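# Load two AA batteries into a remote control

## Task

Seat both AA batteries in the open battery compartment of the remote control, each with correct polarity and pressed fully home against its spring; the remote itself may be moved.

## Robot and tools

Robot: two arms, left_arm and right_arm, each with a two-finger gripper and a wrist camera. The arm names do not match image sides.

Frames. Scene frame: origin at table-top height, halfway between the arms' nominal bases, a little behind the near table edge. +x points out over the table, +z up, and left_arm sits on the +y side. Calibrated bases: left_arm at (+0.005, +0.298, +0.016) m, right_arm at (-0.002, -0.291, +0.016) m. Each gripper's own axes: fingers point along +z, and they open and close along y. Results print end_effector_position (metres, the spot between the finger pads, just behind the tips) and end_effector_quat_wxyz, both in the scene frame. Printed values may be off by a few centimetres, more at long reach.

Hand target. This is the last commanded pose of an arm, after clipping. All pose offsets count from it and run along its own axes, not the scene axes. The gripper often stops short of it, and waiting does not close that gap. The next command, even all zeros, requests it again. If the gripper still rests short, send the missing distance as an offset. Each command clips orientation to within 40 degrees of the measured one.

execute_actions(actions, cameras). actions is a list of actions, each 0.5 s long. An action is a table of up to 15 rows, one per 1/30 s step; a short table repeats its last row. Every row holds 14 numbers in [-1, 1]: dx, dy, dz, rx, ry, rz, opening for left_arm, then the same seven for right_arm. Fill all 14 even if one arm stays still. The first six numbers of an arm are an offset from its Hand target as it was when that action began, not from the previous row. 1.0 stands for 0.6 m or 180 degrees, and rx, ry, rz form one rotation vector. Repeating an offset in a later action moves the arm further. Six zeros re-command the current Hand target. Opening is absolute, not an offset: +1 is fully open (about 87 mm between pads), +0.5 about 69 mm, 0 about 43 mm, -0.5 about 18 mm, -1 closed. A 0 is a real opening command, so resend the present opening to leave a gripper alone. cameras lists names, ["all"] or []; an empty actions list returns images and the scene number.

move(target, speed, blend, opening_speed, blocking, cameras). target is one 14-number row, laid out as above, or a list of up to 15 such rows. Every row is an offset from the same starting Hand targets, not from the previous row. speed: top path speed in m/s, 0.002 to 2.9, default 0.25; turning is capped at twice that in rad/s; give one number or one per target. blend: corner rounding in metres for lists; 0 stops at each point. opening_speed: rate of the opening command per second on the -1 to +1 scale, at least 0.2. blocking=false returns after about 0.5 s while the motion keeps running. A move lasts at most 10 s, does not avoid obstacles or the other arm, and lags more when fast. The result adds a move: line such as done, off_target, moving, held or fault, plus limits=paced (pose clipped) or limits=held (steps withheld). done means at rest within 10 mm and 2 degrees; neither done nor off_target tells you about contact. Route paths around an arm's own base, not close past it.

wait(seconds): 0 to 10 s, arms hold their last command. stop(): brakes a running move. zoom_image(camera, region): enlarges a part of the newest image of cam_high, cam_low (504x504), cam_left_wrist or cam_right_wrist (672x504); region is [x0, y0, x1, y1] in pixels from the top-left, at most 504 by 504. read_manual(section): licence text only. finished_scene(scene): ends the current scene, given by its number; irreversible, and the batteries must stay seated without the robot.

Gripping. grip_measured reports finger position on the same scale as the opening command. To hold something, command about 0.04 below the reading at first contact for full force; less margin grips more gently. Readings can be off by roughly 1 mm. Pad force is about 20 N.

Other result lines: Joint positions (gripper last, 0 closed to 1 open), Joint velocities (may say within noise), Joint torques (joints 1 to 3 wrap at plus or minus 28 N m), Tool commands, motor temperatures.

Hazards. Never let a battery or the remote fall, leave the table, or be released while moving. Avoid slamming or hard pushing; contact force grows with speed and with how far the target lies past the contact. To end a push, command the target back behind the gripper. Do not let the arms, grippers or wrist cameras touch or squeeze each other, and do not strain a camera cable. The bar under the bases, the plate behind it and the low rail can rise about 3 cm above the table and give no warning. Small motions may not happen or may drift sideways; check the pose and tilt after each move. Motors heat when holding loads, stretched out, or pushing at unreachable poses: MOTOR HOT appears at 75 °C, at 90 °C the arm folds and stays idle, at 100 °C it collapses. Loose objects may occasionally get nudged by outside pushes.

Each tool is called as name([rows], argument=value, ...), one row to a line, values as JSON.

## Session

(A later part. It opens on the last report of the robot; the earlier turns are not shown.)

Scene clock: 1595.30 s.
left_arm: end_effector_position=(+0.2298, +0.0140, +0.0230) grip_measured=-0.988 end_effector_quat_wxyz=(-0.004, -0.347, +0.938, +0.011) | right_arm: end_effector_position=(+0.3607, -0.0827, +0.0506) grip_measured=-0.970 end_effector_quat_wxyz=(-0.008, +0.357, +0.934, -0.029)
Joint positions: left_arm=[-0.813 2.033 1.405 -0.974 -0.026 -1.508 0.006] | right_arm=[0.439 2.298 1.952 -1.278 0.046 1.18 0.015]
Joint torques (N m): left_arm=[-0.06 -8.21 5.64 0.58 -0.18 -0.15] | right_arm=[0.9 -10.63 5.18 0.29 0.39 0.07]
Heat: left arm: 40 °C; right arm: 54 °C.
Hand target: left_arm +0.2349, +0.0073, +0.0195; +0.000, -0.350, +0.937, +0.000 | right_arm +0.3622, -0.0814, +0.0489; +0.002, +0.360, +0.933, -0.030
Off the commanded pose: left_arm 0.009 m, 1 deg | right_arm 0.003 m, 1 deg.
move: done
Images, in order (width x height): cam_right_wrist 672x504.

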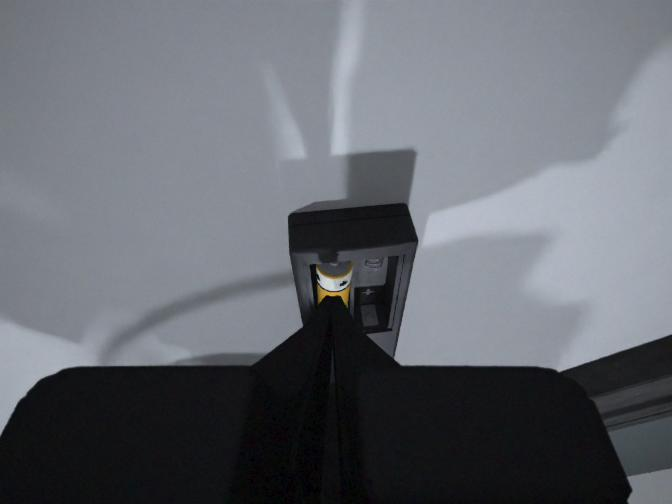

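move([
  [0,0,0,0,0,0,-1,0.010,0.0,0.0,0,0,0,-1],
  [0,0,0,0,0,0,-1,0.012,-0.003,0.1,0,0,0,-1],
], speed=0.05, cameras=["cam_right_wrist"])

move([
  [0,0,0,0,0,0,-1,-0.0,0,-0.13,0,0,0,-0.95],
  [0,0,0,0,0,0,-1,-0.06,0,-0.18,0,0,0,-0.95],
], speed=0.08, cameras=["cam_right_wrist","cam_low","cam_left_wrist"])

zoom_image(camera="cam_right_wrist", region=[240, 130, 440, 330])

zoom_image(camera="cam_low", region=[190, 240, 290, 310])

Scene clock: 1607.47 s.
left_arm: end_effector_position=(+0.2298, +0.0140, +0.0230) grip_measured=-0.988 end_effector_quat_wxyz=(-0.004, -0.347, +0.938, +0.011) | right_arm: end_effector_position=(+0.3543, -0.0797, +0.0387) grip_measured=-0.970 end_effector_quat_wxyz=(+0.008, +0.360, +0.933, -0.005)
Joint positions: left_arm=[-0.813 2.033 1.405 -0.974 -0.026 -1.508 0.006] | right_arm=[0.447 2.224 1.783 -1.127 0.035 1.193 0.015]
Joint torques (N m): left_arm=[-0.05 -8.18 5.65 0.58 -0.18 -0.15] | right_arm=[0.7 -3.55 0.73 1.09 0.49 -0.04]
Motor temperatures (°C): left_arm=[25 40 37 23 23 22 23] | right_arm=[23 55 38 23 24 22 24]
Heat: left arm: 40 °C; right arm: 55 °C.
Hand target: left_arm +0.2349, +0.0073, +0.0195; +0.000, -0.350, +0.937, +0.000 | right_arm +0.3545, -0.0813, -0.0111; +0.002, +0.359, +0.933, -0.030
Off the commanded pose: left_arm 0.009 m, 1 deg | right_arm 0.050 m, 3 deg.
move: off_target (right_arm)
Images, in order (width x height): cam_right_wrist 672x504.

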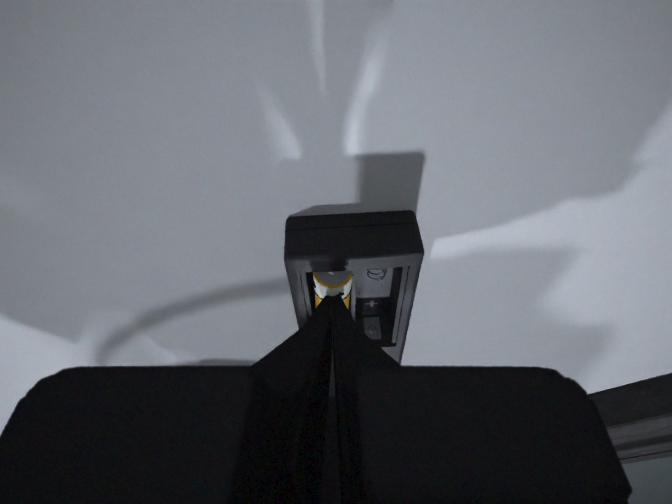

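Scene clock: 1610.30 s.
left_arm: end_effector_position=(+0.2298, +0.0140, +0.0230) grip_measured=-0.988 end_effector_quat_wxyz=(-0.004, -0.347, +0.938, +0.011) | right_arm: end_effector_position=(+0.3791, -0.0985, +0.0938) grip_measured=-0.950 end_effector_quat_wxyz=(-0.008, +0.364, +0.931, -0.028)
Joint positions: left_arm=[-0.813 2.033 1.405 -0.974 -0.026 -1.508 0.006] | right_arm=[0.39 2.344 2.203 -1.479 0.047 1.148 0.025]
Joint torques (N m): left_arm=[-0.09 -8.18 5.63 0.58 -0.19 -0.15] | right_arm=[0.4 -9.88 9.35 0.03 0.41 -0.19]
Heat: left arm: 40 °C; right arm: 54 °C.
Hand target: left_arm +0.2349, +0.0073, +0.0195; +0.000, -0.350, +0.937, +0.000 | right_arm +0.3832, -0.0993, +0.0975; +0.001, +0.360, +0.933, -0.030
Off the commanded pose: left_arm 0.009 m, 1 deg | right_arm 0.006 m, 1 deg.
move: done
Images, in order (width x height): cam_low 504x504, cam_left_wrist 672x504, cam_right_wrist 672x504.

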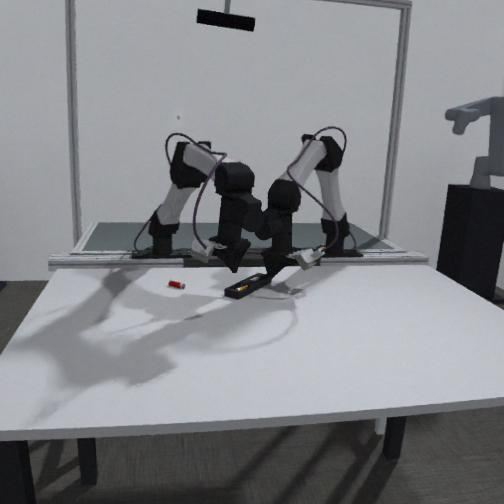

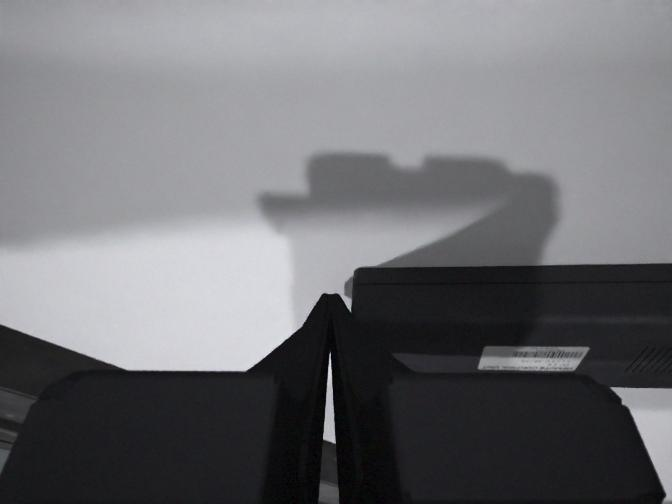

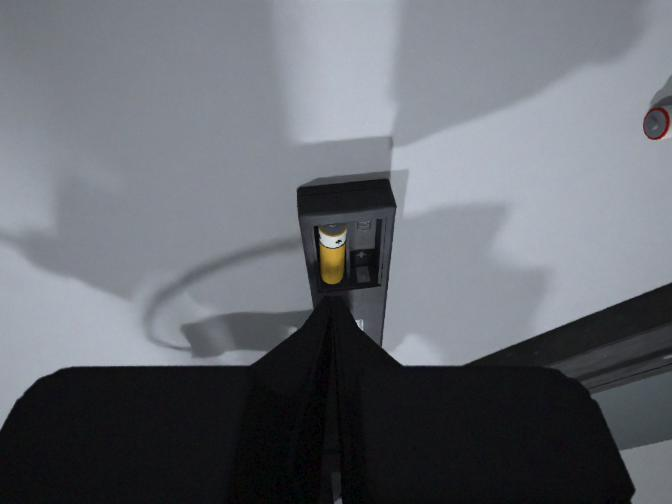

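Scaled by 2.520.

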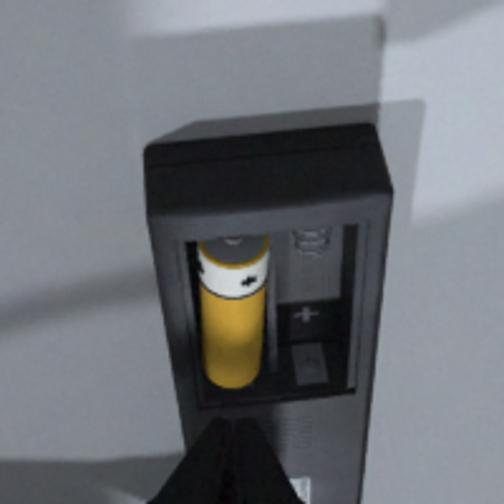

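Scaled by 5.040.

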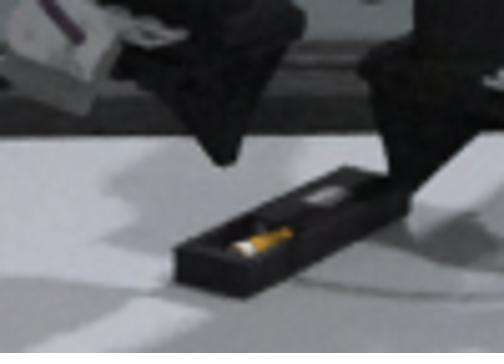

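move([
  [0,0,0,0,0,0,-1,0.053,-0.003,0.08,0,0,0,-1],
  [0,0,0,0,0,0,-1,0.053,-0.005,0.18,0,0,0,-1],
], speed=0.05, cameras=["cam_right_wrist"])

zoom_image(camera="cam_right_wrist", region=[240, 180, 440, 360])

move([
  [0,0,0,0,0,0,-1,-0.0,0,-0.13,0,0,0,-0.95],
  [0,0,0,0,0,0,-1,-0.06,0,-0.18,0,0,0,-0.95],
], speed=0.08, cameras=["cam_right_wrist","cam_low"])

zoom_image(camera="cam_right_wrist", region=[240, 130, 440, 330])

zoom_image(camera="cam_low", region=[190, 240, 290, 310])

Scene clock: 1635.17 s.
left_arm: end_effector_position=(+0.2303, +0.0135, +0.0230) grip_measured=-0.988 end_effector_quat_wxyz=(-0.004, -0.347, +0.938, +0.010) | right_arm: end_effector_position=(+0.3497, -0.0869, +0.0299) grip_measured=-0.970 end_effector_quat_wxyz=(-0.005, +0.359, +0.933, -0.020)
Joint positions: left_arm=[-0.813 2.033 1.405 -0.971 -0.026 -1.508 0.006] | right_arm=[0.437 2.242 1.775 -1.139 0.038 1.182 0.015]
Joint torques (N m): left_arm=[-0.09 -8.18 5.64 0.56 -0.19 -0.14] | right_arm=[0.54 -4.92 1.43 1.12 0.47 -0.04]
Heat: left arm: 40 °C; right arm: 54 °C.
Hand target: left_arm +0.2349, +0.0074, +0.0195; +0.000, -0.350, +0.937, +0.000 | right_arm +0.3557, -0.0864, -0.0108; +0.002, +0.360, +0.933, -0.030
Off the commanded pose: left_arm 0.008 m, 1 deg | right_arm 0.041 m, 1 deg.
move: off_target (right_arm)
Images, in order (width x height): cam_right_wrist 672x504.

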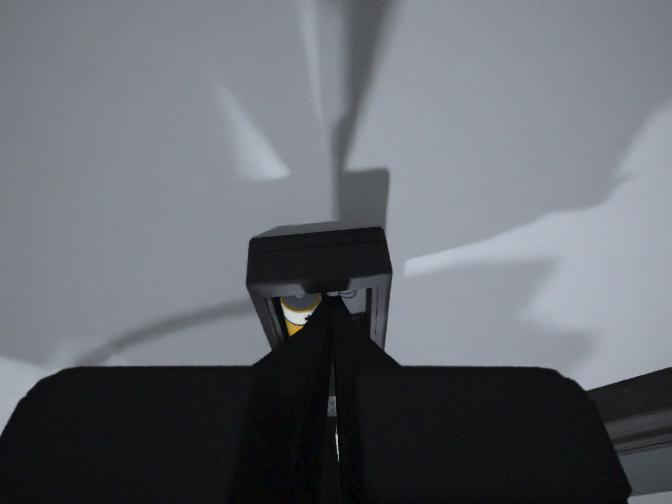

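Scaled by 2.520.

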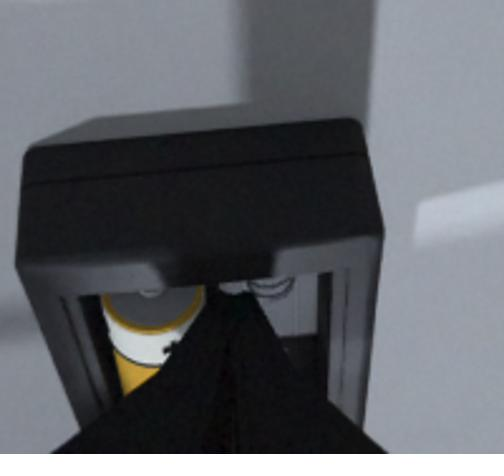

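Scene clock: 1638.00 s.
left_arm: end_effector_position=(+0.2304, +0.0135, +0.0230) grip_measured=-0.988 end_effector_quat_wxyz=(-0.004, -0.347, +0.938, +0.010) | right_arm: end_effector_position=(+0.3802, -0.1034, +0.0941) grip_measured=-0.950 end_effector_quat_wxyz=(-0.008, +0.364, +0.931, -0.028)
Joint positions: left_arm=[-0.813 2.033 1.405 -0.971 -0.026 -1.508 0.006] | right_arm=[0.379 2.338 2.195 -1.476 0.047 1.137 0.025]
Joint torques (N m): left_arm=[-0.08 -8.17 5.65 0.55 -0.18 -0.15] | right_arm=[0.42 -9.85 9.35 0.04 0.41 -0.17]
Heat: left arm: 40 °C; right arm: 54 °C.
Hand target: left_arm +0.2349, +0.0074, +0.0195; +0.000, -0.350, +0.937, +0.000 | right_arm +0.3843, -0.1043, +0.0978; +0.001, +0.360, +0.933, -0.030
Off the commanded pose: left_arm 0.008 m, 1 deg | right_arm 0.006 m, 1 deg.
move: done
Images, in order (width x height): cam_low 504x504, cam_right_wrist 672x504.

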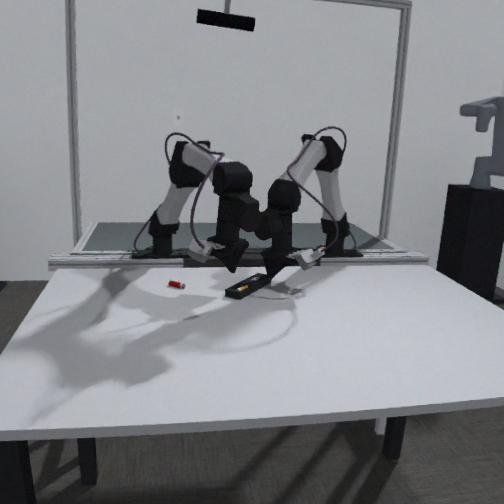

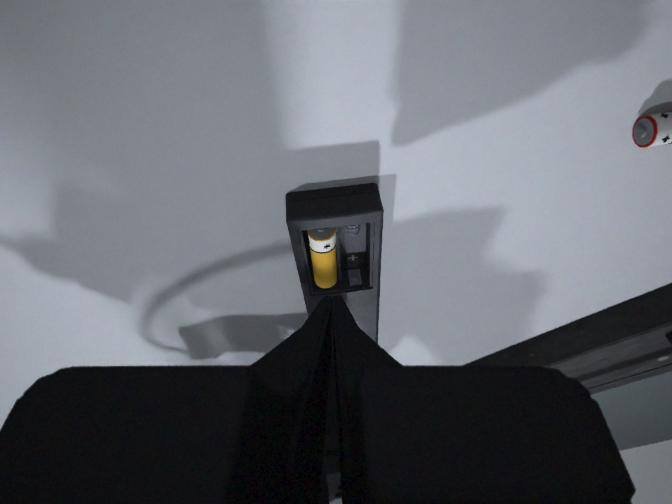

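Scaled by 2.520.

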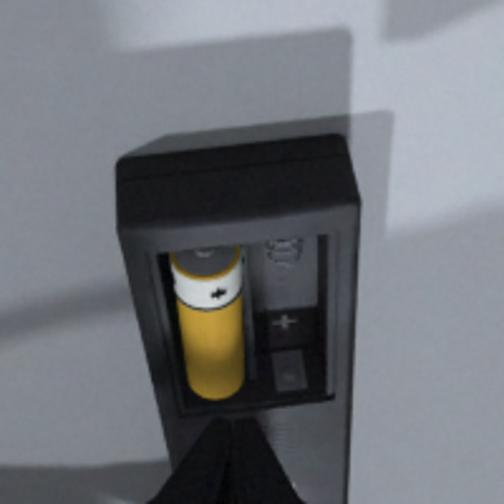

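Scaled by 5.040.

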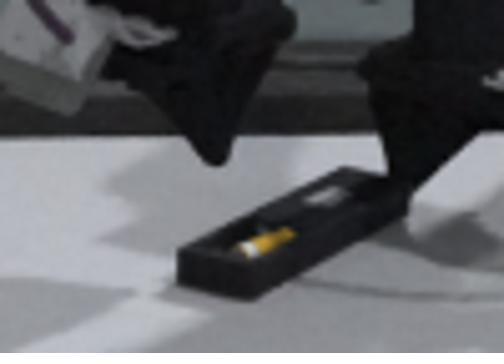

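move([
  [0,0,0,0,0,0,-1,0.05,0.006,0.08,0,0,0,-0.82],
], speed=0.05, cameras=["cam_right_wrist"])

zoom_image(camera="cam_right_wrist", region=[240, 180, 440, 360])

Scene clock: 1648.97 s.
left_arm: end_effector_position=(+0.2306, +0.0132, +0.0229) grip_measured=-0.988 end_effector_quat_wxyz=(-0.003, -0.347, +0.938, +0.009) | right_arm: end_effector_position=(+0.3568, -0.0892, +0.0351) grip_measured=-0.820 end_effector_quat_wxyz=(-0.025, +0.356, +0.933, -0.048)
Joint positions: left_arm=[-0.813 2.033 1.405 -0.969 -0.026 -1.508 0.006] | right_arm=[0.429 2.338 1.952 -1.289 0.048 1.171 0.09]
Joint torques (N m): left_arm=[-0.09 -8.17 5.61 0.55 -0.18 -0.15] | right_arm=[1.1 -14.01 5.05 0.32 0.37 0.07]
Heat: left arm: 40 °C; right arm: 54 °C.
Hand target: left_arm +0.2349, +0.0073, +0.0195; +0.000, -0.350, +0.937, +0.000 | right_arm +0.3636, -0.0844, +0.0489; +0.001, +0.360, +0.933, -0.030
Off the commanded pose: left_arm 0.008 m, 1 deg | right_arm 0.016 m, 4 deg.
move: off_target (right_arm)
Images, in order (width x height): cam_right_wrist 672x504.

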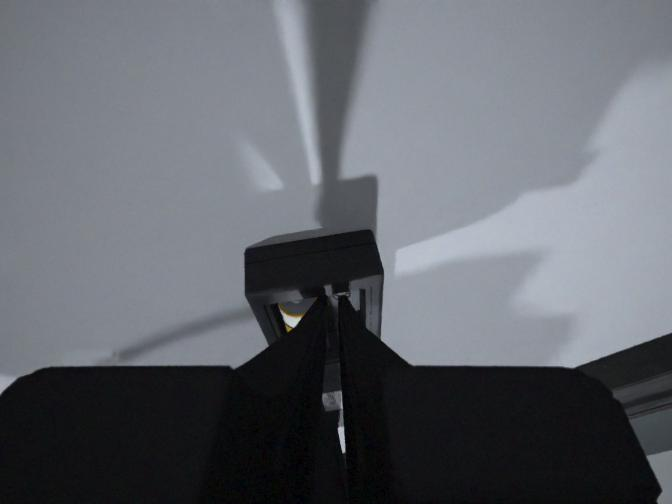

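Scaled by 2.520.

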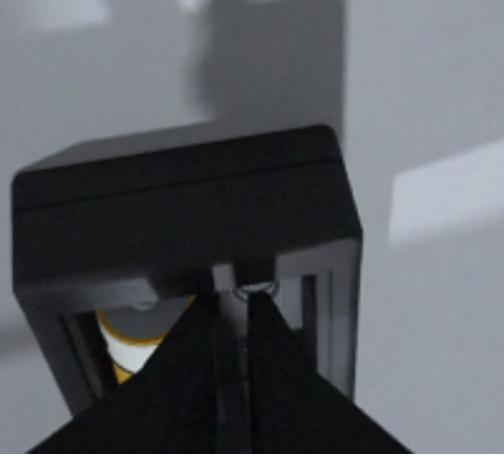

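move([
  [0,0,0,0,0,0,-1,0.0,0.0,-0.03,0,0,0,-0.82],
  [0,0,0,0,0,0,-1,0.003,0.013,-0.03,0,0,0,-0.82],
], speed=0.05, cameras=["cam_right_wrist"])

zoom_image(camera="cam_right_wrist", region=[240, 150, 440, 330])

Scene clock: 1656.67 s.
left_arm: end_effector_position=(+0.2306, +0.0132, +0.0229) grip_measured=-0.988 end_effector_quat_wxyz=(-0.003, -0.347, +0.938, +0.009) | right_arm: end_effector_position=(+0.3627, -0.0795, +0.0549) grip_measured=-0.820 end_effector_quat_wxyz=(-0.013, +0.356, +0.934, -0.036)
Joint positions: left_arm=[-0.813 2.033 1.405 -0.969 -0.026 -1.508 0.006] | right_arm=[0.445 2.333 2.026 -1.336 0.048 1.186 0.09]
Joint torques (N m): left_arm=[-0.09 -8.2 5.63 0.55 -0.17 -0.15] | right_arm=[0.87 -11.45 9.05 0.04 0.37 0.06]
Motor temperatures (°C): left_arm=[25 40 37 22 23 22 23] | right_arm=[23 57 39 23 24 22 23]
Heat: left arm: 40 °C; right arm: 57 °C.
Hand target: left_arm +0.2349, +0.0073, +0.0195; +0.000, -0.350, +0.937, +0.000 | right_arm +0.3678, -0.0763, +0.0665; +0.002, +0.360, +0.933, -0.030
Off the commanded pose: left_arm 0.008 m, 1 deg | right_arm 0.013 m, 2 deg.
move: off_target (right_arm)
Images, in order (width x height): cam_right_wrist 672x504.

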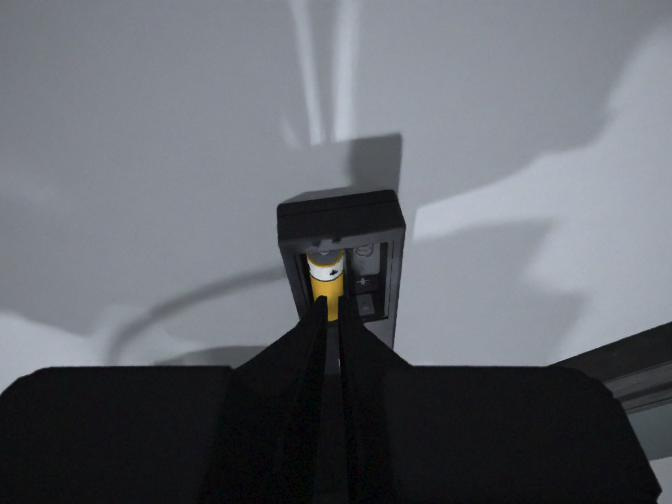

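Scaled by 2.520.

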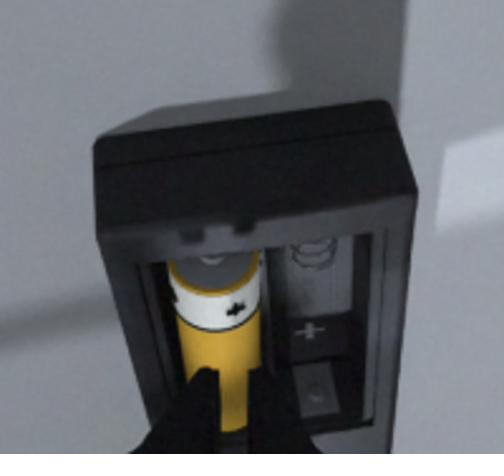

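move([
  [0,0,0,0,0,0,-1,0.002,-0.001,0.04,0,0,0,-0.82],
  [0,0,0,0,0,0,-1,0.002,-0.001,0.13,0,0,0,-0.82],
], speed=0.05, cameras=["cam_right_wrist"])

zoom_image(camera="cam_right_wrist", region=[240, 180, 440, 360])

move([
  [0,0,0,0,0,0,-1,-0.0,0,-0.13,0,0,0,-0.95],
  [0,0,0,0,0,0,-1,-0.03,0,-0.18,0,0,0,-0.95],
], speed=0.08, cameras=["cam_right_wrist","cam_low"])

zoom_image(camera="cam_right_wrist", region=[240, 150, 440, 330])

zoom_image(camera="cam_low", region=[190, 240, 290, 310])

Scene clock: 1674.73 s.
left_arm: end_effector_position=(+0.2306, +0.0132, +0.0229) grip_measured=-0.988 end_effector_quat_wxyz=(-0.003, -0.347, +0.938, +0.009) | right_arm: end_effector_position=(+0.3628, -0.0777, +0.0380) grip_measured=-0.820 end_effector_quat_wxyz=(+0.003, +0.360, +0.933, -0.005)
Joint positions: left_arm=[-0.813 2.033 1.405 -0.969 -0.026 -1.508 0.006] | right_arm=[0.44 2.267 1.851 -1.158 0.029 1.186 0.09]
Joint torques (N m): left_arm=[-0.09 -8.18 5.67 0.54 -0.18 -0.16] | right_arm=[0.51 -4.04 0.77 1.11 0.54 -0.05]
Motor temperatures (°C): left_arm=[25 40 37 22 23 22 23] | right_arm=[23 56 40 23 24 22 23]
Heat: left arm: 40 °C; right arm: 56 °C.
Hand target: left_arm +0.2349, +0.0073, +0.0195; +0.000, -0.350, +0.937, +0.000 | right_arm +0.3651, -0.0804, -0.0115; +0.001, +0.360, +0.933, -0.030
Off the commanded pose: left_arm 0.008 m, 1 deg | right_arm 0.049 m, 3 deg.
move: off_target (right_arm)
Images, in order (width x height): cam_right_wrist 672x504.

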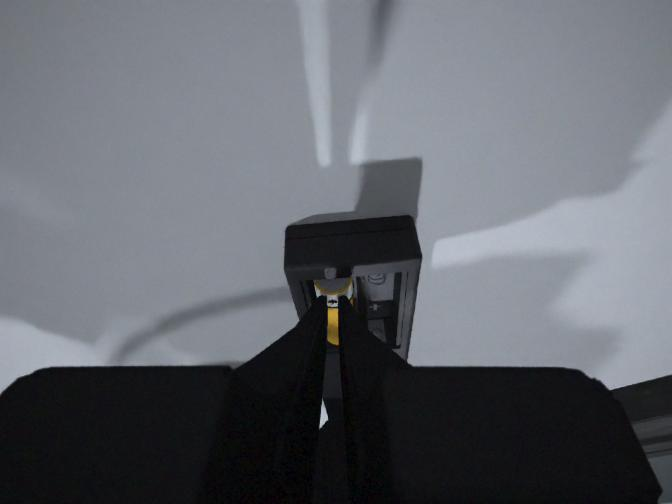

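Scaled by 2.520.

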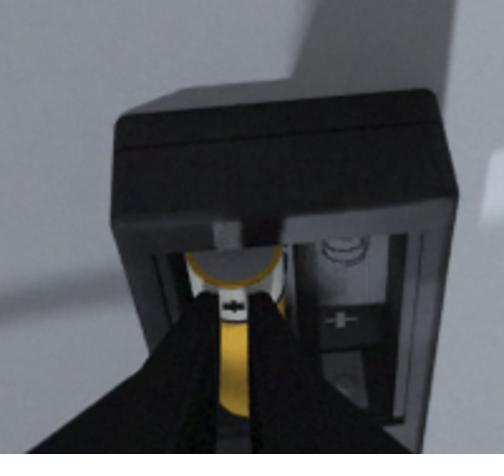

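Scene clock: 1677.43 s.
left_arm: end_effector_position=(+0.2307, +0.0131, +0.0229) grip_measured=-0.988 end_effector_quat_wxyz=(-0.003, -0.347, +0.938, +0.009) | right_arm: end_effector_position=(+0.3762, -0.0850, +0.0930) grip_measured=-0.950 end_effector_quat_wxyz=(-0.008, +0.364, +0.931, -0.028)
Joint positions: left_arm=[-0.813 2.033 1.405 -0.969 -0.026 -1.508 0.006] | right_arm=[0.42 2.361 2.23 -1.49 0.045 1.177 0.025]
Joint torques (N m): left_arm=[-0.02 -8.18 5.63 0.56 -0.18 -0.14] | right_arm=[0.28 -10 9.28 0.01 0.41 -0.18]
Motor temperatures (°C): left_arm=[25 40 37 22 23 22 23] | right_arm=[23 56 40 23 24 22 23]
Heat: left arm: 40 °C; right arm: 56 °C.
Hand target: left_arm +0.2349, +0.0073, +0.0195; +0.000, -0.350, +0.937, +0.000 | right_arm +0.3805, -0.0863, +0.0967; +0.001, +0.360, +0.933, -0.030
Off the commanded pose: left_arm 0.008 m, 1 deg | right_arm 0.006 m, 1 deg.
move: done
Images, in order (width x height): cam_low 504x504, cam_right_wrist 672x504.

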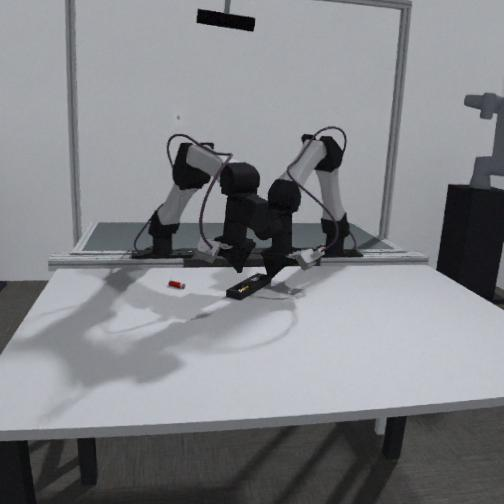

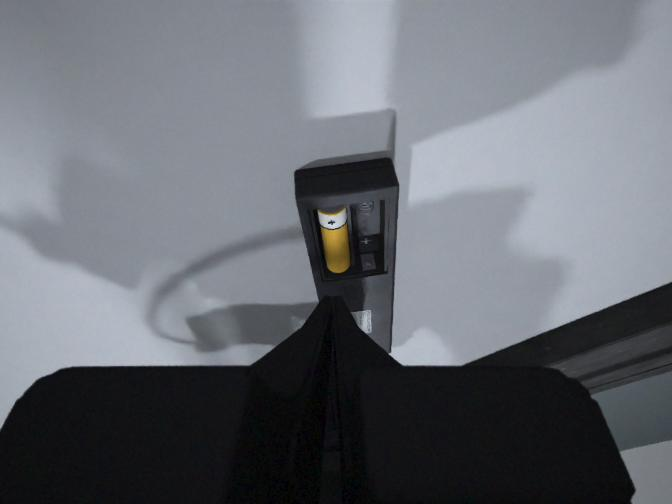

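Scaled by 2.520.

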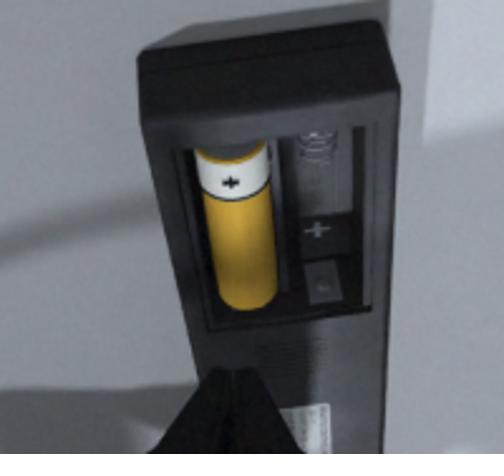

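Scaled by 5.040.

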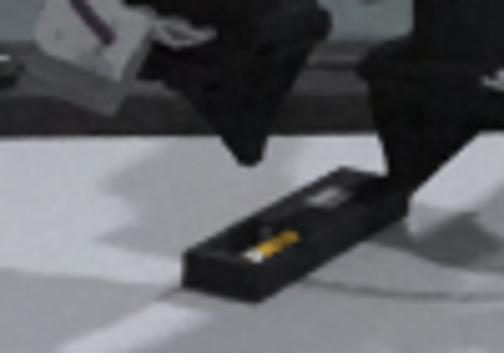

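move([
  [0,0.02,-0.1,0,0,0,-1,0,0,-0.03,0,0,0,-0.95],
  [-0.106,0.173,-0.25,0,0,0,-1,0,0,-0.03,0,0,0,0],
  [-0.106,0.173,-0.25,0,0,0,-1,0.149,-0.029,-0.03,0,0,0,1],
], speed=0.2, cameras=["all"])

Scene clock: 1717.23 s.
left_arm: end_effector_position=(+0.2144, +0.1273, +0.1562) grip_measured=-0.988 end_effector_quat_wxyz=(-0.010, -0.354, +0.935, +0.013) | right_arm: end_effector_position=(+0.2993, -0.0385, +0.1012) grip_measured=+1.000 end_effector_quat_wxyz=(-0.015, +0.352, +0.935, -0.048)
Joint positions: left_arm=[-0.58 1.636 1.445 -1.414 -0.026 -1.291 0.006] | right_arm=[0.608 2.194 1.973 -1.449 0.046 1.341 1]
Joint torques (N m): left_arm=[0.09 -8.4 8.25 0.11 -0.2 0.02] | right_arm=[0.13 -12.93 5.08 0.21 0.32 0.06]
Heat: left arm: 41 °C; right arm: 54 °C.
Hand target: left_arm +0.2149, +0.1275, +0.1694; +0.000, -0.350, +0.937, +0.000 | right_arm +0.3029, -0.0381, +0.1135; +0.001, +0.360, +0.933, -0.030
Off the commanded pose: left_arm 0.013 m, 2 deg | right_arm 0.013 m, 3 deg.
move: off_target (left_arm, right_arm); target 3's new opening was sent with right_arm's hand 0.013 m and 3 deg from that target

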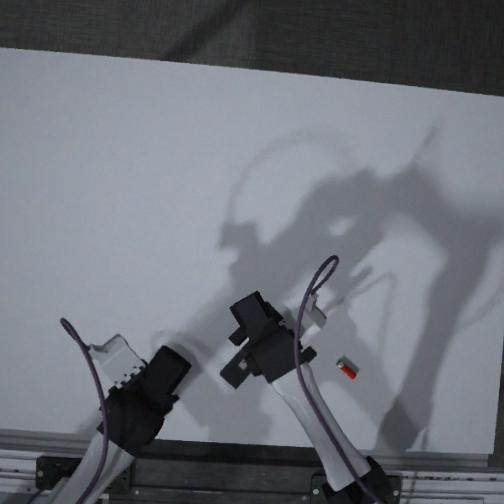

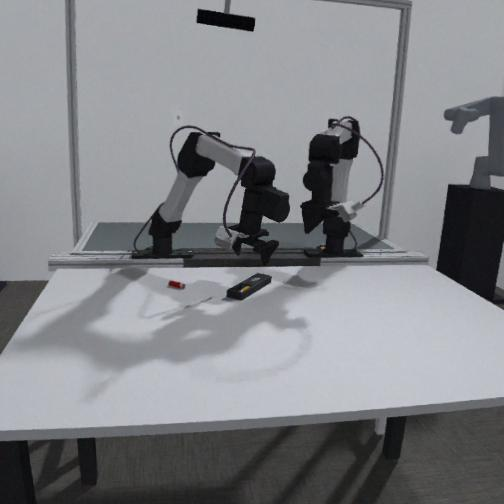

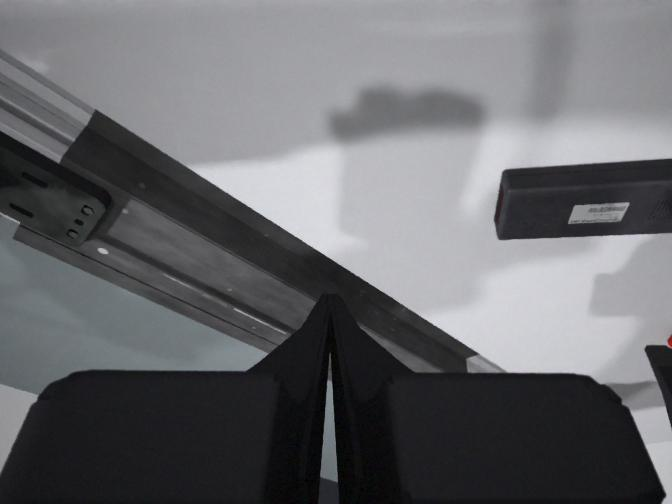

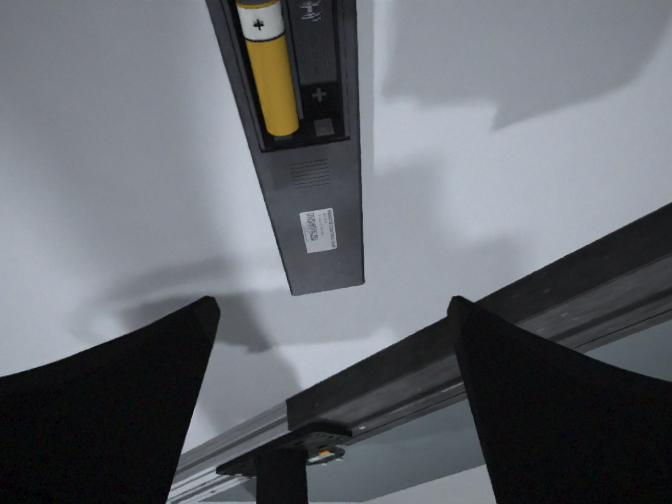

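move([
  [0,0,0,0,0,0,-1,0.002,0.015,0.04,0,0,-0.025,1],
  [0,0,0,0,0,0,-1,0.002,0.015,0.162,0,0,-0.025,1],
], speed=0.08, cameras=["cam_right_wrist"])

Scene clock: 1729.83 s.
left_arm: end_effector_position=(+0.2144, +0.1273, +0.1562) grip_measured=-0.988 end_effector_quat_wxyz=(-0.010, -0.354, +0.935, +0.013) | right_arm: end_effector_position=(+0.3034, -0.0359, +0.0230) grip_measured=+1.000 end_effector_quat_wxyz=(-0.005, +0.324, +0.945, -0.031)
Joint positions: left_arm=[-0.58 1.636 1.445 -1.414 -0.026 -1.291 0.006] | right_arm=[0.605 2.224 1.712 -1.117 0.046 1.278 1]
Joint torques (N m): left_arm=[0.12 -8.39 8.24 0.11 -0.2 0.02] | right_arm=[0.08 -9.02 4.77 0.41 0.32 -0.13]
Motor temperatures (°C): left_arm=[25 41 39 22 23 22 23] | right_arm=[23 55 39 23 24 22 23]
Heat: left arm: 41 °C; right arm: 55 °C.
Hand target: left_arm +0.2149, +0.1275, +0.1694; +0.000, -0.350, +0.937, +0.000 | right_arm +0.3061, -0.0363, +0.0159; +0.000, +0.323, +0.946, -0.030
Off the commanded pose: left_arm 0.013 m, 2 deg | right_arm 0.008 m, 1 deg.
move: off_target (left_arm)
Images, in order (width x height): cam_right_wrist 672x504.

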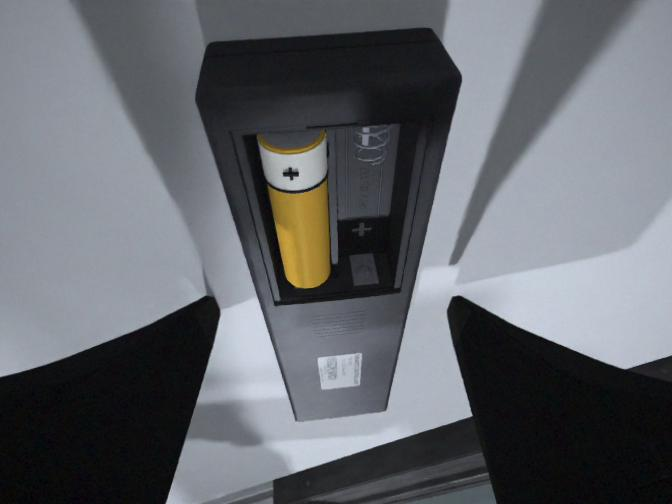

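move([
  [0,0,0,0,0,0,-1,0,0,0,0,0,0,-0.2],
  [0,0,0,0,0,0,-1,0,0,-0.08,0,0,0,-0.2],
], speed=0.06, opening_speed=0.6, cameras=["cam_right_wrist","cam_low"])

Scene clock: 1741.07 s.
left_arm: end_effector_position=(+0.2144, +0.1273, +0.1562) grip_measured=-0.988 end_effector_quat_wxyz=(-0.010, -0.354, +0.935, +0.013) | right_arm: end_effector_position=(+0.3009, -0.0381, +0.0464) grip_measured=+0.109 end_effector_quat_wxyz=(-0.014, +0.323, +0.945, -0.045)
Joint positions: left_arm=[-0.58 1.636 1.445 -1.414 -0.026 -1.291 0.006] | right_arm=[0.605 2.224 1.803 -1.242 0.046 1.276 0.555]
Joint torques (N m): left_arm=[0.1 -8.36 8.2 0.11 -0.19 0.03] | right_arm=[0.66 -11.73 9.39 -0.11 0.32 -0.06]
Motor temperatures (°C): left_arm=[25 41 40 22 23 22 23] | right_arm=[23 56 39 23 24 22 24]
Heat: left arm: 41 °C; right arm: 56 °C.
Hand target: left_arm +0.2149, +0.1275, +0.1694; +0.000, -0.350, +0.937, +0.000 | right_arm +0.3071, -0.0335, +0.0639; +0.000, +0.323, +0.946, -0.030
Off the commanded pose: left_arm 0.013 m, 2 deg | right_arm 0.019 m, 2 deg.
move: off_target (left_arm, right_arm)
Images, in order (width x height): cam_low 504x504, cam_right_wrist 672x504.

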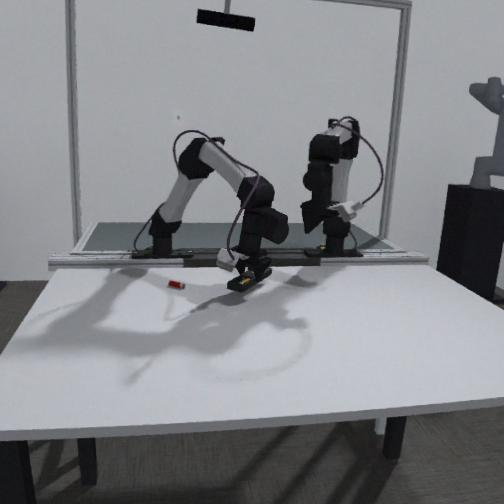

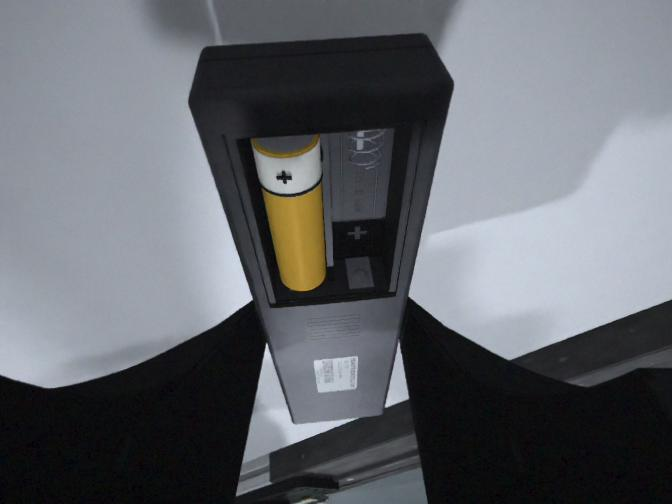

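move([
  [-0.131,0.151,-0.1,0,0,0,-1,0,0,-0.02,0,0,0,-0.2],
  [-0.131,0.151,-0.1,0,0,0,-1,0,0,-0.02,0,0,-0.45,-0.2],
  [-0.131,0.151,-0.1,0,0,0,-1,0,0,-0.02,0,0,-0.9,-0.2],
], speed=0.3, cameras=["all"])

Scene clock: 1755.83 s.
left_arm: end_effector_position=(+0.2183, +0.2479, +0.2212) grip_measured=-0.988 end_effector_quat_wxyz=(+0.053, -0.354, +0.933, -0.035) | right_arm: end_effector_position=(+0.3063, -0.0379, +0.0576) grip_measured=+0.109 end_effector_quat_wxyz=(+0.057, +0.879, -0.474, +0.000)
Joint positions: left_arm=[-0.134 1.389 1.495 -1.54 -0.012 -0.843 0.006] | right_arm=[0.8 2.243 1.862 -1.306 0.046 -1.339 0.555]
Joint torques (N m): left_arm=[0.09 -5.14 7.47 0.45 -0.08 0.04] | right_arm=[0.83 -14.17 5.27 0.11 0.09 -0.24]
Motor temperatures (°C): left_arm=[25 40 40 22 23 22 23] | right_arm=[23 59 39 23 24 22 24]
Heat: left arm: 40 °C; right arm: 59 °C.
Hand target: left_arm +0.2149, +0.2475, +0.2294; +0.000, -0.350, +0.937, +0.000 | right_arm +0.3073, -0.0328, +0.0759; +0.030, +0.884, -0.467, +0.005
Off the commanded pose: left_arm 0.009 m, 7 deg | right_arm 0.019 m, 3 deg.
joint sent to its limit (left arm) — joint 4 (wrist pitch), lower limit. The joint targets are off in orientation, not in position.
move: off_target (left_arm, right_arm)

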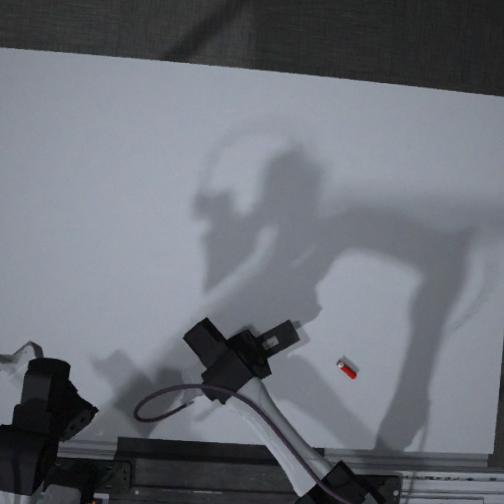

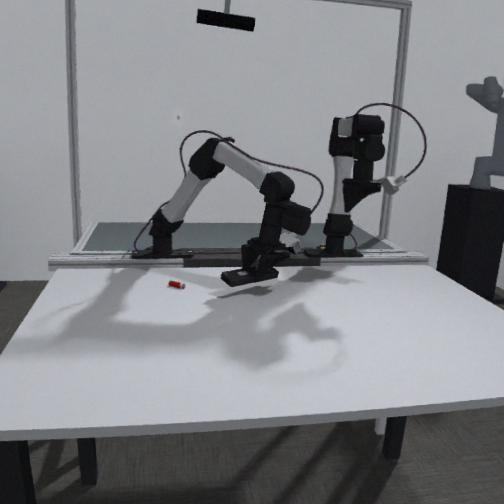

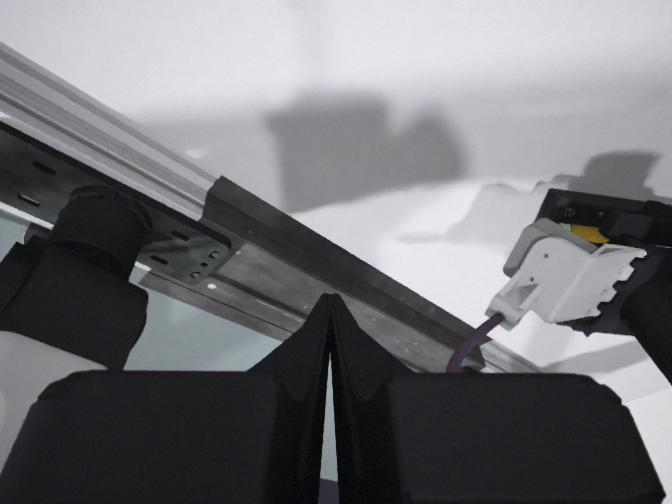

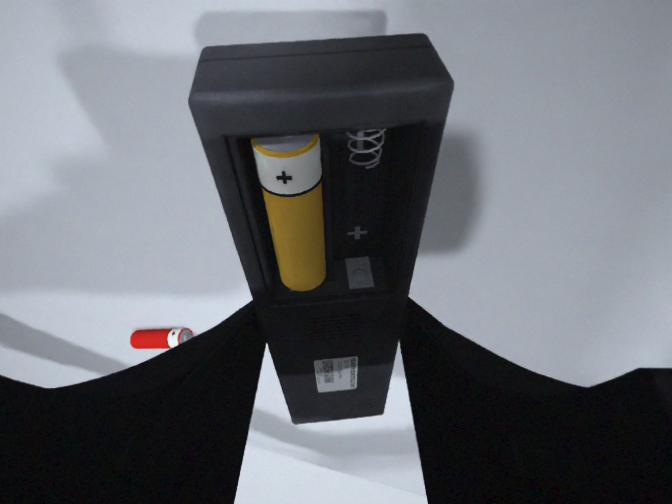

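move([
  [0,0,0,0,0,0,-1,0.185,-0.035,0,0,0,0,-0.2],
  [0,0,0,0,0,0,-1,0.185,-0.035,0.09,0,0,0,-0.2],
], speed=[0.15,0.05], cameras=["cam_low","cam_right_wrist"])

Scene clock: 1771.97 s.
left_arm: end_effector_position=(+0.2183, +0.2479, +0.2212) grip_measured=-0.988 end_effector_quat_wxyz=(+0.053, -0.354, +0.933, -0.035) | right_arm: end_effector_position=(+0.3823, -0.1157, +0.0290) grip_measured=+0.109 end_effector_quat_wxyz=(+0.032, +0.881, -0.472, -0.002)
Joint positions: left_arm=[-0.134 1.389 1.495 -1.54 -0.012 -0.843 0.006] | right_arm=[0.535 2.256 1.785 -1.159 0.047 -1.61 0.554]
Joint torques (N m): left_arm=[0.08 -5.09 7.45 0.45 -0.08 0.05] | right_arm=[0.2 -9.62 5.05 0.36 0.23 -0.24]
Motor temperatures (°C): left_arm=[25 39 39 22 23 22 23] | right_arm=[23 61 39 23 24 22 24]
Heat: left arm: 39 °C; right arm: 61 °C.
Hand target: left_arm +0.2149, +0.2475, +0.2294; +0.000, -0.350, +0.937, +0.000 | right_arm +0.3862, -0.1156, +0.0251; +0.030, +0.884, -0.467, +0.005
Off the commanded pose: left_arm 0.009 m, 7 deg | right_arm 0.006 m, 1 deg.
joint sent to its limit (left arm) — joint 4 (wrist pitch), lower limit. The joint targets are off in orientation, not in position.
move: off_target (left_arm)
Images, in order (width x height): cam_low 504x504, cam_right_wrist 672x504.

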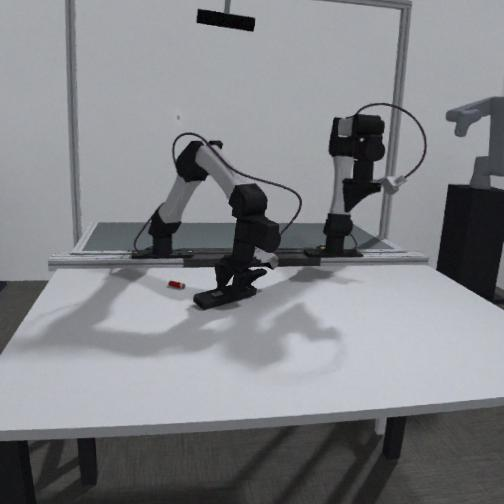

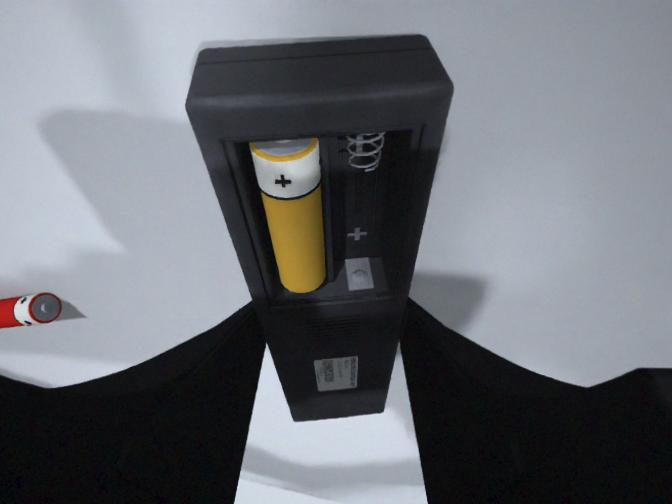

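move([
  [0,0,0,0,0,0,-1,0,0,0.012,0,0,0,-0.2],
  [0,0,0,0,0,0,-1,0,0,0.012,0,0,0,0.8],
  [0,0,0,0,0,0,-1,0,0,-0.15,0,0,0,0.8],
], speed=[0.03,0.03,0.1], opening_speed=0.7, cameras=["cam_low","cam_right_wrist","cam_high"])

Scene clock: 1780.37 s.
left_arm: end_effector_position=(+0.2183, +0.2479, +0.2212) grip_measured=-0.988 end_effector_quat_wxyz=(+0.053, -0.354, +0.933, -0.035) | right_arm: end_effector_position=(+0.3867, -0.1165, +0.1031) grip_measured=+0.800 end_effector_quat_wxyz=(+0.043, +0.881, -0.470, +0.001)
Joint positions: left_arm=[-0.134 1.389 1.495 -1.54 -0.012 -0.843 0.006] | right_arm=[0.538 2.259 2.083 -1.469 0.063 -1.61 0.9]
Joint torques (N m): left_arm=[0.09 -5.19 7.45 0.46 -0.09 0.04] | right_arm=[1.03 -10.91 9.1 -0.05 0.08 -0.12]
Motor temperatures (°C): left_arm=[25 38 39 22 23 22 23] | right_arm=[23 59 39 23 24 22 24]
Heat: left arm: 39 °C; right arm: 59 °C.
Hand target: left_arm +0.2149, +0.2475, +0.2294; +0.000, -0.350, +0.937, +0.000 | right_arm +0.3880, -0.1105, +0.1149; +0.030, +0.884, -0.467, +0.005
Off the commanded pose: left_arm 0.009 m, 7 deg | right_arm 0.013 m, 2 deg.
joint sent to its limit (left arm) — joint 4 (wrist pitch), lower limit. The joint targets are off in orientation, not in position.
move: off_target (left_arm, right_arm); target 2's new opening was sent with right_arm's hand 0.011 m and 1 deg from that target
Images, in order (width x height): cam_high 504x504, cam_low 504x504, cam_right_wrist 672x504.

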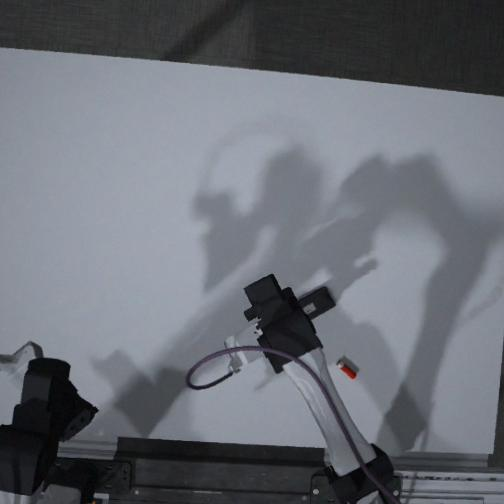

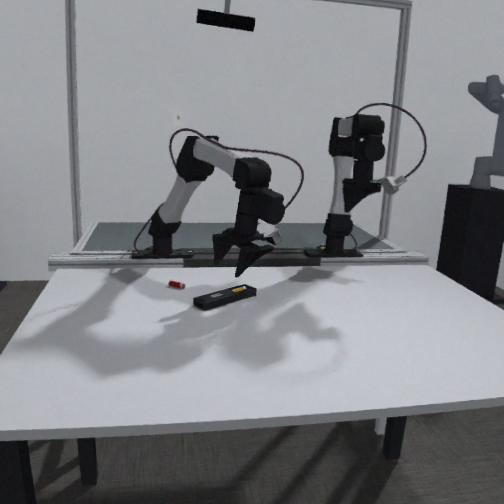

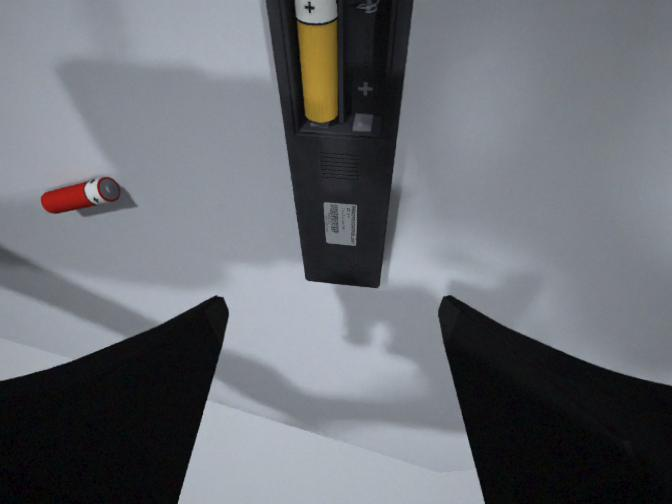

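move(target=[0,0,0,0,0,0,-1,0.076,0.29,0.005,0.0066,-0.0195,0.377,0.3], speed=0.2, cameras=["cam_right_wrist"])

Scene clock: 1799.80 s.
left_arm: end_effector_position=(+0.2183, +0.2479, +0.2212) grip_measured=-0.988 end_effector_quat_wxyz=(+0.053, -0.354, +0.933, -0.035) | right_arm: end_effector_position=(+0.2700, -0.2492, +0.1174) grip_measured=+0.300 end_effector_quat_wxyz=(-0.020, -0.479, +0.878, -0.005)
Joint positions: left_arm=[-0.134 1.389 1.495 -1.54 -0.012 -0.843 0.006] | right_arm=[0.27 1.728 1.392 -1.269 0.035 -0.718 0.65]
Joint torques (N m): left_arm=[0.1 -5.15 7.42 0.46 -0.09 0.04] | right_arm=[0.05 -8.91 5.22 0.36 -0.04 -0.03]
Motor temperatures (°C): left_arm=[25 37 39 22 23 22 23] | right_arm=[23 59 39 23 24 22 24]
Heat: left arm: 39 °C; right arm: 59 °C.
Hand target: left_arm +0.2149, +0.2475, +0.2294; +0.000, -0.350, +0.937, +0.000 | right_arm +0.2700, -0.2461, +0.1219; +0.000, -0.473, +0.881, +0.000
Off the commanded pose: left_arm 0.009 m, 7 deg | right_arm 0.005 m, 3 deg.
joint sent to its limit (left arm) — joint 4 (wrist pitch), lower limit. The joint targets are off in orientation, not in position.
move: off_target (left_arm, right_arm)
Images, in order (width x height): cam_right_wrist 672x504.

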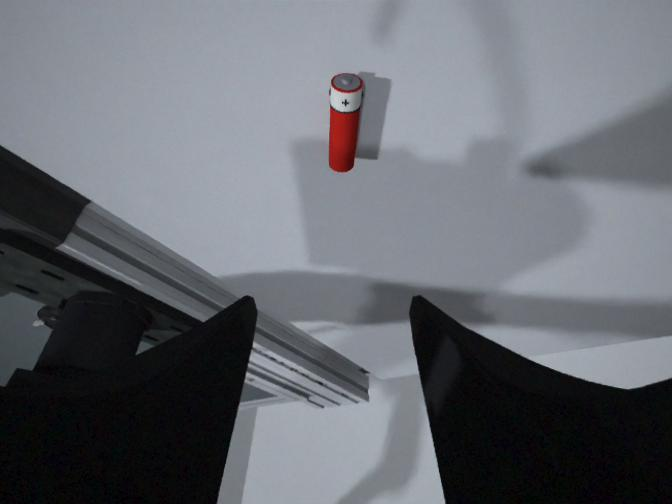

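move(target=[0,0,0,0,0,0,-1,-0.025,-0.01,0.135,0,0,0,0.1], speed=0.12, cameras=["cam_right_wrist"])

Scene clock: 1811.83 s.
left_arm: end_effector_position=(+0.2183, +0.2479, +0.2212) grip_measured=-0.988 end_effector_quat_wxyz=(+0.053, -0.354, +0.933, -0.035) | right_arm: end_effector_position=(+0.2839, -0.2435, +0.0448) grip_measured=+0.100 end_effector_quat_wxyz=(-0.005, -0.473, +0.881, -0.008)
Joint positions: left_arm=[-0.134 1.389 1.495 -1.54 -0.012 -0.843 0.006] | right_arm=[0.27 1.819 1.211 -0.965 0.035 -0.705 0.55]
Joint torques (N m): left_arm=[0.14 -5.14 7.46 0.46 -0.08 0.05] | right_arm=[1.2 -6.56 5.12 0.38 -0.03 0]
Motor temperatures (°C): left_arm=[25 36 39 22 23 22 23] | right_arm=[23 56 39 23 24 22 24]
Heat: left arm: 39 °C; right arm: 56 °C.
Hand target: left_arm +0.2149, +0.2475, +0.2294; +0.000, -0.350, +0.937, +0.000 | right_arm +0.2833, -0.2369, +0.0409; +0.000, -0.473, +0.881, +0.000
Off the commanded pose: left_arm 0.009 m, 7 deg | right_arm 0.008 m, 1 deg.
joint sent to its limit (left arm) — joint 4 (wrist pitch), lower limit. The joint targets are off in orientation, not in position.
move: off_target (left_arm)
Images, in order (width x height): cam_right_wrist 672x504.

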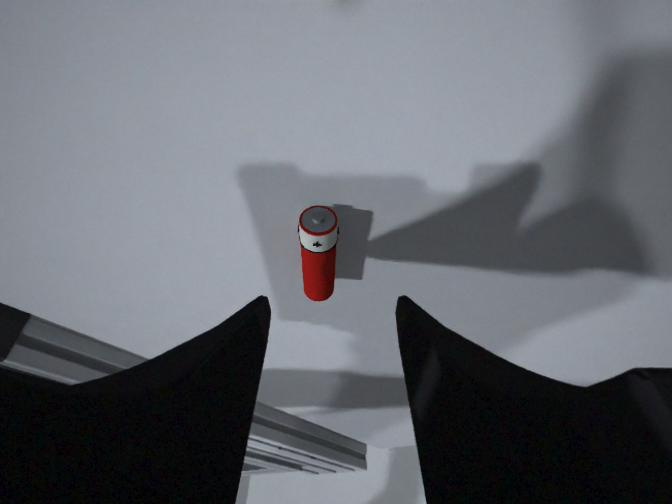

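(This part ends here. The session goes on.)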